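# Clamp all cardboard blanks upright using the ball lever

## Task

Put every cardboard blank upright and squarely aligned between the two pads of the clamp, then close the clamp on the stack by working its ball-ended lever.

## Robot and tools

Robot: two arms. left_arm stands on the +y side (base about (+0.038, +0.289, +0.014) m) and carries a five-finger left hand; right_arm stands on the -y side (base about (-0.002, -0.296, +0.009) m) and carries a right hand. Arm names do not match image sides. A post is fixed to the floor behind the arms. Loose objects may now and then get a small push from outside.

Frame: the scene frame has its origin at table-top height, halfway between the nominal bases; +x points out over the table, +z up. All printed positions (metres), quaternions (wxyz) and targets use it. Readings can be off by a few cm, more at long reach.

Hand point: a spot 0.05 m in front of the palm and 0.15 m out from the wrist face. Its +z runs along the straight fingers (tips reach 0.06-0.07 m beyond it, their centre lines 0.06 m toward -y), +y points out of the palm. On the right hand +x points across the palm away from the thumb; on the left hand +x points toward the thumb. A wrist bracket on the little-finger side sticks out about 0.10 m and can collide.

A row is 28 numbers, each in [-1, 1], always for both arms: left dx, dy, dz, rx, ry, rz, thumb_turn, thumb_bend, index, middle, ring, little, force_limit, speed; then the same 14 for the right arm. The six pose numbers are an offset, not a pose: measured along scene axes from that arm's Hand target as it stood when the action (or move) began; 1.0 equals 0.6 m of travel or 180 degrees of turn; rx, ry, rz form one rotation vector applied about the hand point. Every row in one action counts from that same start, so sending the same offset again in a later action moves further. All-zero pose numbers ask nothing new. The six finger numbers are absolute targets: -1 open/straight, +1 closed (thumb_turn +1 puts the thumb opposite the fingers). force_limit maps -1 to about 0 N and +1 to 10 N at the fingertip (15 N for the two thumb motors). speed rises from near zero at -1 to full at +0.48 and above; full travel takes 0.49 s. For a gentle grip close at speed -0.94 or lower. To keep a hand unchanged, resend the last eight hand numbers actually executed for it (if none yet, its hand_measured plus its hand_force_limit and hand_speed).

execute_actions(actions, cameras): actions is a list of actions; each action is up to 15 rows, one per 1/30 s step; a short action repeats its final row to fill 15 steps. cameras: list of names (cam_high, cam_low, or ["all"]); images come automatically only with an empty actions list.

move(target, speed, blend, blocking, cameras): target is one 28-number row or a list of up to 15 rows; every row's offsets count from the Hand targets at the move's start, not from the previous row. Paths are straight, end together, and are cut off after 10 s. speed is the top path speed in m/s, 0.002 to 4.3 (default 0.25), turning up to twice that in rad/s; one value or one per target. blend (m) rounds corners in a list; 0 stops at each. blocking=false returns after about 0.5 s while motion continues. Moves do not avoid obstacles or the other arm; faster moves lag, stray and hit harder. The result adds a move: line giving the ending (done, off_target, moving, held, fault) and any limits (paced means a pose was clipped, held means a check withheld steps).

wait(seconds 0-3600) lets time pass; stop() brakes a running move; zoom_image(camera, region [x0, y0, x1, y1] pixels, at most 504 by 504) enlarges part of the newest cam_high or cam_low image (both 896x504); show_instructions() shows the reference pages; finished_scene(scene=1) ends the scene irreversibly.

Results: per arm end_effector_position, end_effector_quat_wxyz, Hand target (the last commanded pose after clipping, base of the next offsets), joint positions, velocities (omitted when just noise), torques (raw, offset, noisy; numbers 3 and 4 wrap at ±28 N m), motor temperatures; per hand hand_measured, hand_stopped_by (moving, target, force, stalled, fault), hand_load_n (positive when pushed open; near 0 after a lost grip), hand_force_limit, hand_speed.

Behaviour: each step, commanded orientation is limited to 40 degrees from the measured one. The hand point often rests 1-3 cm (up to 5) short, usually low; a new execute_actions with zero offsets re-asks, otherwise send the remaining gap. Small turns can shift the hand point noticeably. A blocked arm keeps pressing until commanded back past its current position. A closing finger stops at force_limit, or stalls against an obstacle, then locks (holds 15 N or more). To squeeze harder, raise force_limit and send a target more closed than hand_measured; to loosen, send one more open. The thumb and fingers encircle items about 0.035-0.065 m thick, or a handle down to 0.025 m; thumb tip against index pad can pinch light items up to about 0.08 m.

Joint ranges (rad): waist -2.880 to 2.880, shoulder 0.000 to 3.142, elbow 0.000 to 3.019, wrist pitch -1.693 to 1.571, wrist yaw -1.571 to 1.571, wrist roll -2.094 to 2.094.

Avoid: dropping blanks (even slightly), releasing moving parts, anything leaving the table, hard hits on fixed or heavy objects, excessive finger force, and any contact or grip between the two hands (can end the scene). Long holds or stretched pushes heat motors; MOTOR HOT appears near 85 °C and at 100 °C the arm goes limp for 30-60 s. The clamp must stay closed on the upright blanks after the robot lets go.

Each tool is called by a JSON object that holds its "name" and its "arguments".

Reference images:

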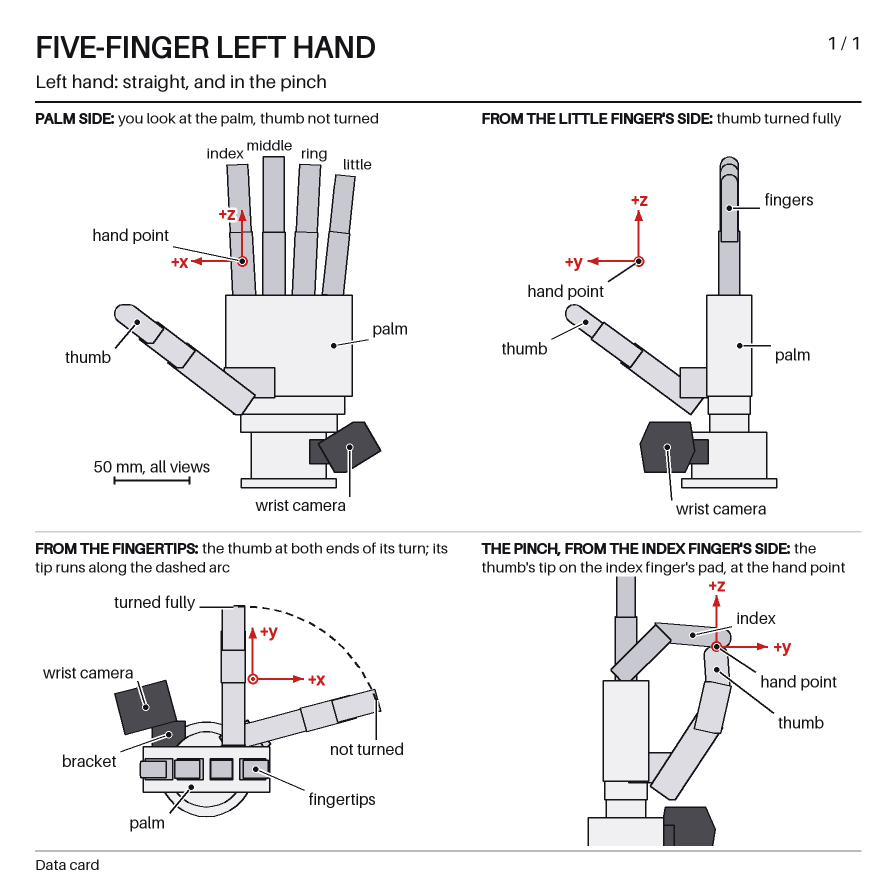

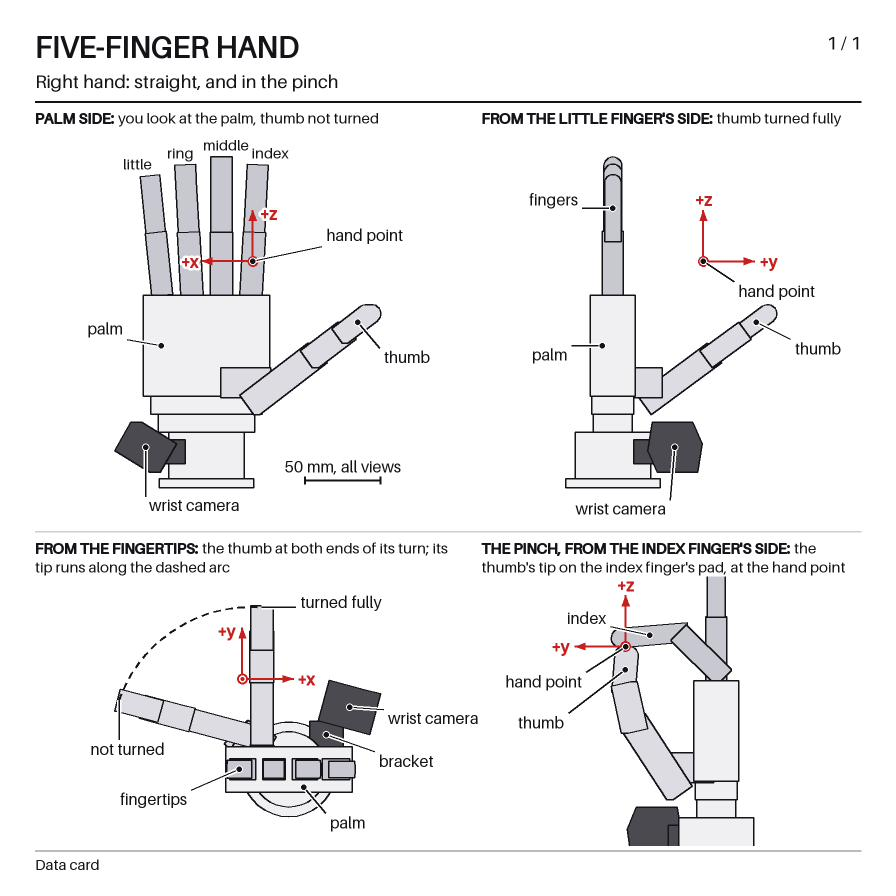

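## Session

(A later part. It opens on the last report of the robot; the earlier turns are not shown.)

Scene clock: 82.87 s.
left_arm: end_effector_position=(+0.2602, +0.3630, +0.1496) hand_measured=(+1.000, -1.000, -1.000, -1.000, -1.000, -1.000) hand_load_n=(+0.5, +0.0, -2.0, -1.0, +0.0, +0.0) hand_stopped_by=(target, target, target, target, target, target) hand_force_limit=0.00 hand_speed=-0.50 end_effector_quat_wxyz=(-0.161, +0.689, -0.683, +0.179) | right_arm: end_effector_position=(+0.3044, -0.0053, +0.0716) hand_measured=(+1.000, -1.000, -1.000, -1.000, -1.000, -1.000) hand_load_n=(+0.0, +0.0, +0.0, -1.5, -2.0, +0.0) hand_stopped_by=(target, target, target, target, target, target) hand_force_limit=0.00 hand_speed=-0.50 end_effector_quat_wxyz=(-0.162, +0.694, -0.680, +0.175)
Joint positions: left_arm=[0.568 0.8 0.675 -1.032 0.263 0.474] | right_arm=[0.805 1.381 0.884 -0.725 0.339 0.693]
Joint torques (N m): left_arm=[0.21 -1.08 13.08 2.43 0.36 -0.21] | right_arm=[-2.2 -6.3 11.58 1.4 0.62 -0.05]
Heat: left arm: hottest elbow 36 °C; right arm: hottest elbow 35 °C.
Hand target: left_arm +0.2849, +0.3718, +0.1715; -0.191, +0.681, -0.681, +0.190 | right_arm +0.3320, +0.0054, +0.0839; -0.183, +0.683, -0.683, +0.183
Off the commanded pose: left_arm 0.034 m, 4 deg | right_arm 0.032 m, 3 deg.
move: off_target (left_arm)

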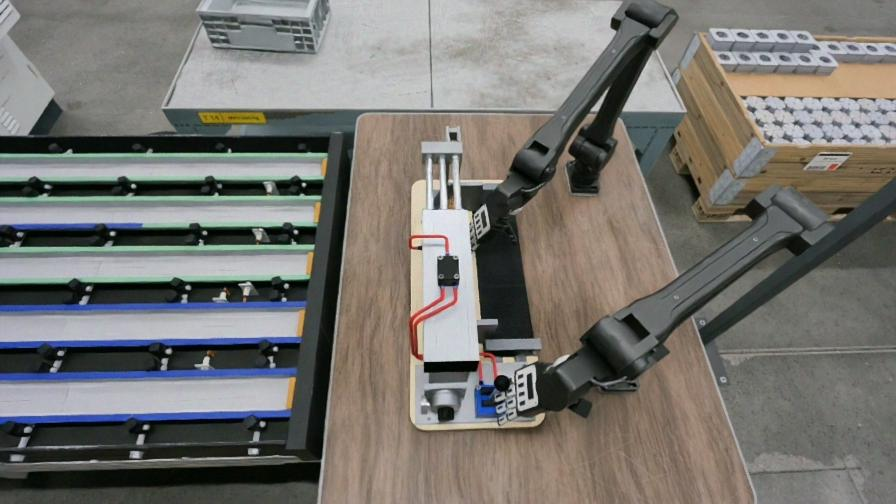

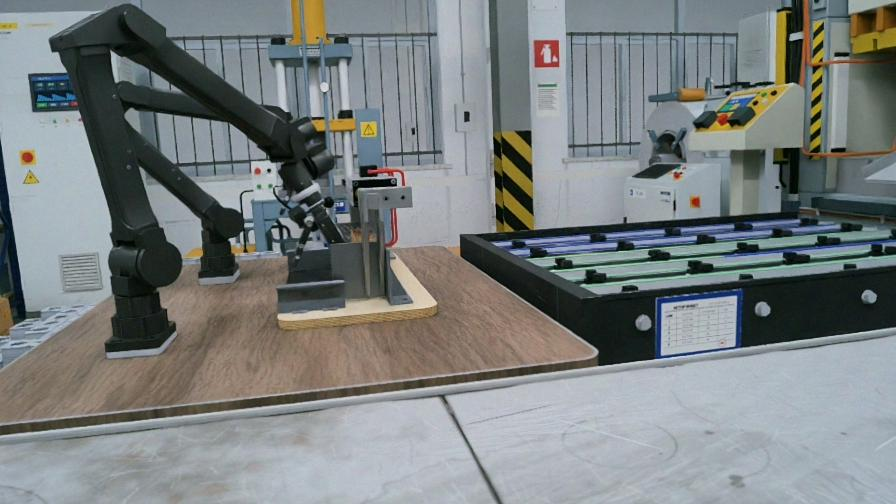

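{"name": "move", "arguments": {"target": [0.06,0.01,0.04,0,0,0,1,-1,-1,-1,-1,-1,0,-0.5,0,0,0,0,0,0,1,-1,-1,-1,-1,-1,0,-0.5], "speed": 0.06, "cameras": ["cam_high","cam_low"]}}

{"name": "zoom_image", "arguments": {"camera": "cam_high", "region": [450, 330, 610, 440]}}

Scene clock: 84.23 s.
left_arm: end_effector_position=(+0.2830, +0.3642, +0.1538) hand_measured=(+1.000, -1.000, -1.000, -1.000, -1.000, -1.000) hand_load_n=(+0.0, +0.0, -4.0, -2.0, +0.0, +0.0) hand_stopped_by=(target, target, target, target, target, target) hand_force_limit=0.00 hand_speed=-0.50 end_effector_quat_wxyz=(-0.138, +0.692, -0.688, +0.169) | right_arm: end_effector_position=(+0.3048, -0.0007, +0.0717) hand_measured=(+1.000, -1.000, -1.000, -1.000, -1.000, -1.000) hand_load_n=(+0.0, +0.0, +0.0, -1.0, -3.0, +0.0) hand_stopped_by=(target, target, target, target, target, target) hand_force_limit=0.00 hand_speed=-0.50 end_effector_quat_wxyz=(-0.164, +0.695, -0.679, +0.168)
Joint positions: left_arm=[0.517 0.908 0.743 -1.032 0.238 0.436] | right_arm=[0.805 1.389 0.892 -0.723 0.325 0.693]
Joint torques (N m): left_arm=[0.21 -3.6 15.86 2.29 0.48 -0.25] | right_arm=[-2.14 -6.95 11.06 1.31 1.15 -0.04]
Heat: left arm: hottest elbow 37 °C; right arm: hottest elbow 35 °C.
Hand target: left_arm +0.3209, +0.3778, +0.1955; -0.191, +0.681, -0.681, +0.190 | right_arm +0.3321, +0.0054, +0.0840; -0.183, +0.683, -0.683, +0.183
Off the commanded pose: left_arm 0.058 m, 7 deg | right_arm 0.030 m, 3 deg.
move: off_target (left_arm)

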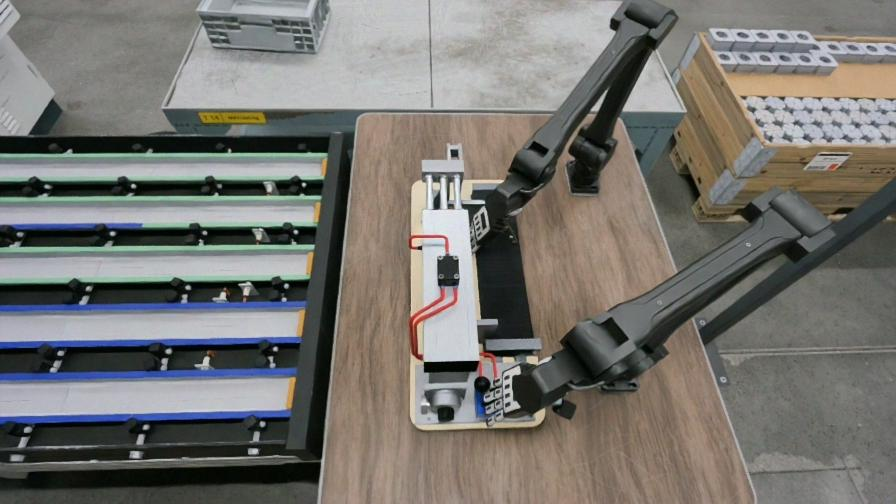

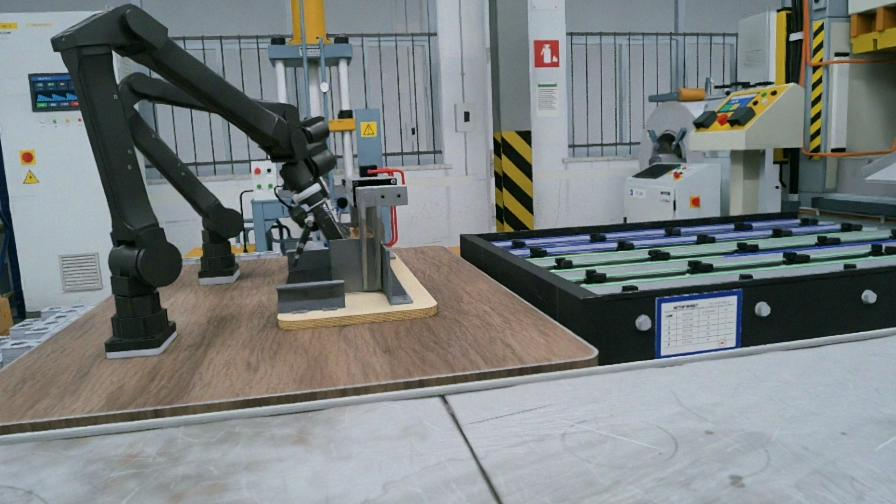

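Scaled by 3.150 from the camera's image (finer frame: 1280x720).

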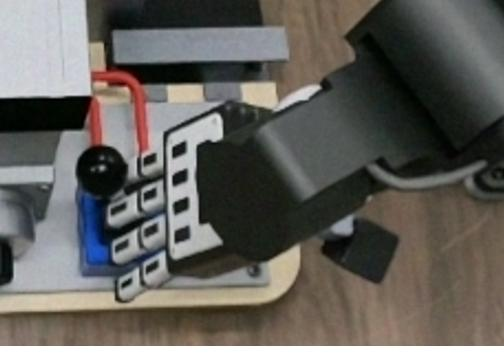

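{"name": "move", "arguments": {"target": [0,0,0,0,0,0,1,-1,-1,-1,-1,-1,0,-0.5,-0.15,0.0,0.0,0,0,0,1,-1,-1,-1,-1,-1,0,-0.5], "speed": 0.15, "cameras": ["cam_high","cam_low"]}}

{"name": "zoom_image", "arguments": {"camera": "cam_high", "region": [410, 130, 570, 370]}}

{"name": "zoom_image", "arguments": {"camera": "cam_low", "region": [270, 170, 430, 330]}}

Scene clock: 85.80 s.
left_arm: end_effector_position=(+0.2830, +0.3642, +0.1538) hand_measured=(+1.000, -1.000, -1.000, -1.000, -1.000, -1.000) hand_load_n=(+0.0, +0.0, -4.0, -1.5, +0.0, +0.0) hand_stopped_by=(target, target, target, target, target, target) hand_force_limit=0.00 hand_speed=-0.50 end_effector_quat_wxyz=(-0.138, +0.692, -0.688, +0.169) | right_arm: end_effector_position=(+0.2434, +0.0066, +0.0820) hand_measured=(+1.000, -1.000, -1.000, -1.000, -1.000, -1.000) hand_load_n=(+0.0, +0.0, +0.0, +0.0, +0.0, +0.0) hand_stopped_by=(target, target, target, target, target, target) hand_force_limit=0.00 hand_speed=-0.50 end_effector_quat_wxyz=(-0.183, +0.686, -0.681, +0.182)
Joint positions: left_arm=[0.517 0.908 0.743 -1.032 0.238 0.436] | right_arm=[0.966 1.265 0.802 -0.777 0.411 0.858]
Joint torques (N m): left_arm=[0.32 -3.72 15.86 2.24 0.48 -0.25] | right_arm=[-0.32 -7.12 7.83 0.29 0.41 0.15]
Heat: left arm: hottest elbow 37 °C; right arm: hottest elbow 35 °C.
Hand target: left_arm +0.3209, +0.3779, +0.1955; -0.191, +0.681, -0.681, +0.190 | right_arm +0.2420, +0.0053, +0.0840; -0.183, +0.683, -0.683, +0.183
Off the commanded pose: left_arm 0.058 m, 7 deg | right_arm 0.003 m, 0 deg.
move: done

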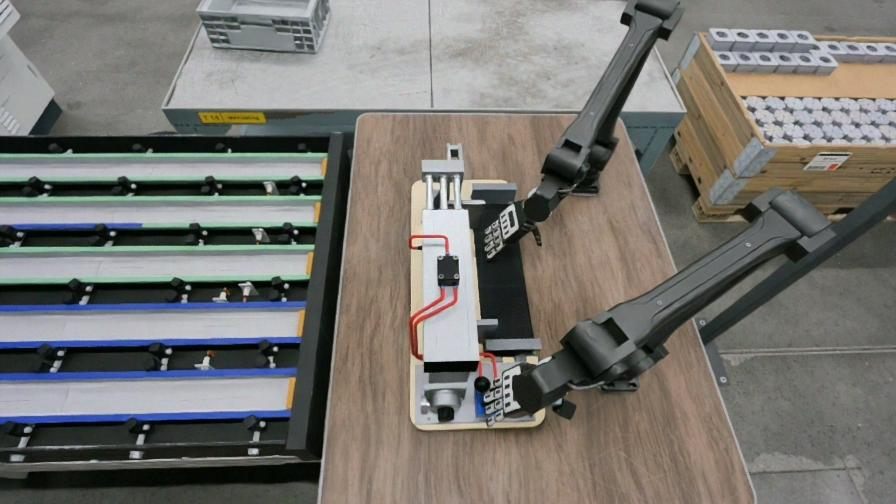

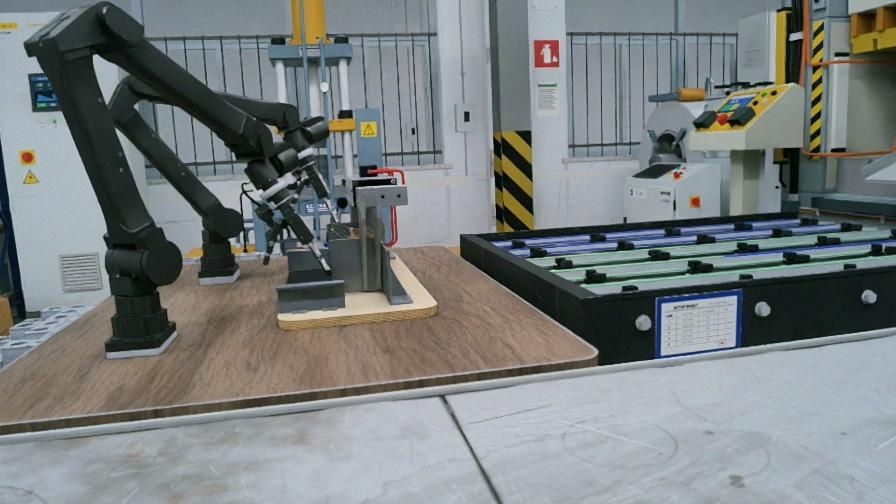

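Scaled by 2.100 from the camera's image (finer frame: 1280x720).

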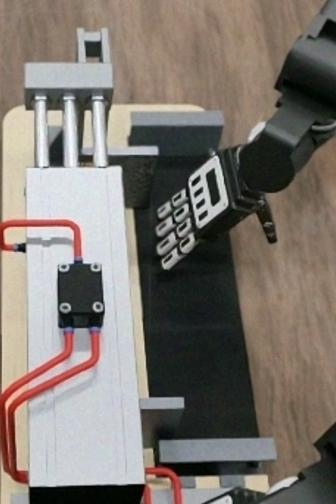

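Scaled by 3.150 from the camera's image (finer frame: 1280x720).

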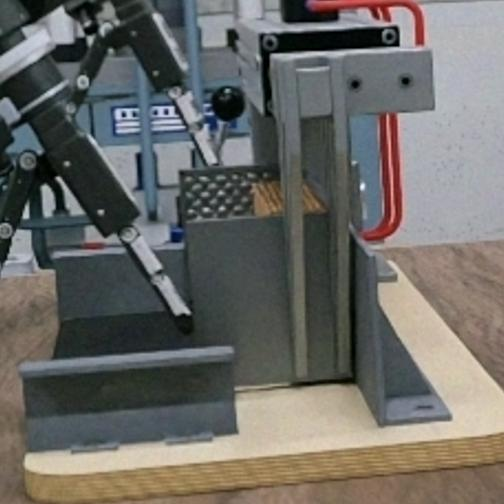

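{"name": "move", "arguments": {"target": [[-0.25,0,-0.02,0,0,0,1,-1,-1,-1,-1,-1,0,-0.5,-0.05,-0.1,0.2,0,0,0,1,-1,-1,-1,-1,-1,0,-0.5]], "speed": 0.12, "cameras": ["cam_high","cam_low"]}}

{"name": "zoom_image", "arguments": {"camera": "cam_high", "region": [400, 130, 560, 370]}}

{"name": "zoom_image", "arguments": {"camera": "cam_low", "region": [310, 190, 400, 260]}}

{"name": "zoom_image", "arguments": {"camera": "cam_high", "region": [410, 330, 550, 440]}}

Scene clock: 88.37 s.
left_arm: end_effector_position=(+0.1749, +0.3802, +0.1890) hand_measured=(+1.000, -1.000, -1.000, -1.000, -1.000, -1.000) hand_load_n=(+0.0, +0.0, +0.0, +0.0, -0.5, +0.0) hand_stopped_by=(target, target, target, target, target, target) hand_force_limit=0.00 hand_speed=-0.50 end_effector_quat_wxyz=(-0.199, +0.678, -0.682, +0.189) | right_arm: end_effector_position=(+0.2049, -0.0603, +0.1857) hand_measured=(+1.000, -1.000, -1.000, -1.000, -1.000, -1.000) hand_load_n=(+0.0, +0.0, +0.0, +0.0, +0.0, +0.0) hand_stopped_by=(target, target, target, target, target, target) hand_force_limit=0.00 hand_speed=-0.50 end_effector_quat_wxyz=(-0.168, +0.687, -0.683, +0.185)
Joint positions: left_arm=[0.977 0.577 0.701 -1.335 0.434 0.873] | right_arm=[0.934 0.972 0.881 -1.167 0.403 0.832]
Joint torques (N m): left_arm=[2.14 0.79 8.03 0.72 0.68 0.01] | right_arm=[-1.08 -3.96 11.78 0.27 0.21 -0.02]
Heat: left arm: hottest elbow 37 °C; right arm: hottest elbow 35 °C.
Hand target: left_arm +0.1709, +0.3778, +0.1835; -0.191, +0.681, -0.681, +0.190 | right_arm +0.2121, -0.0548, +0.2040; -0.183, +0.683, -0.683, +0.183
Off the commanded pose: left_arm 0.007 m, 1 deg | right_arm 0.020 m, 2 deg.
move: off_target (right_arm)

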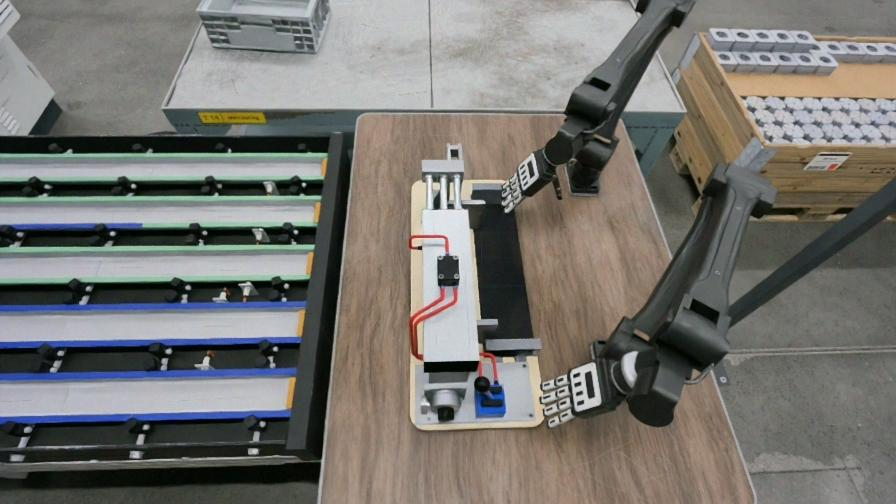

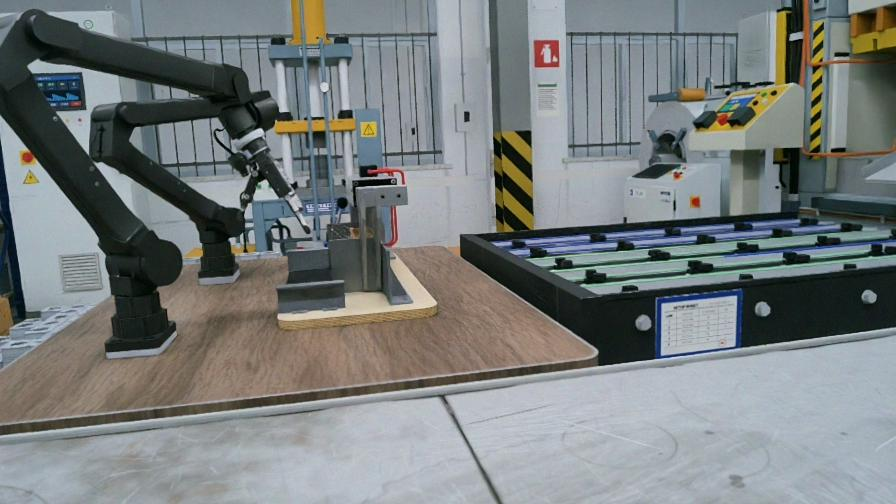

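Scaled by 2.100 from the camera's image (finer frame: 1280x720).

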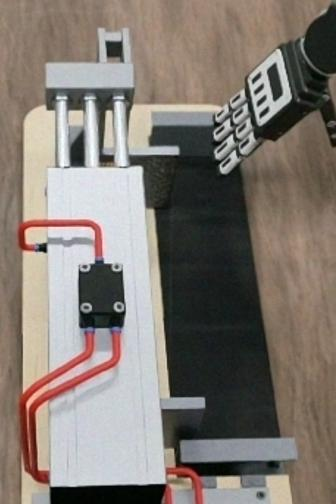

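Scaled by 5.600 from the camera's image (finer frame: 1280x720).

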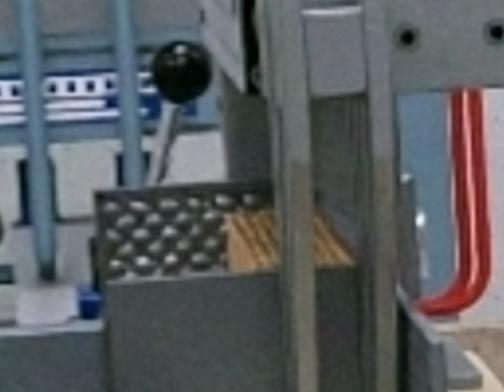

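Scaled by 3.600 from the camera's image (finer frame: 1280x720).

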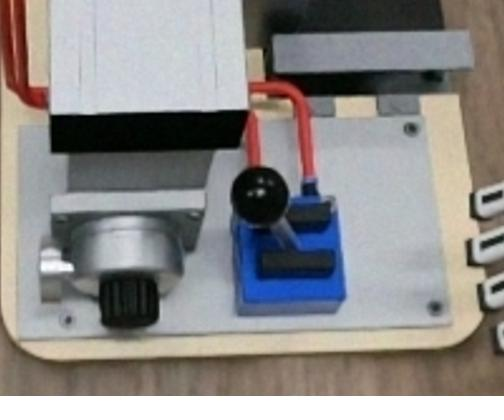

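{"name": "finished_scene", "arguments": {}}

The scene is finished: the task was done.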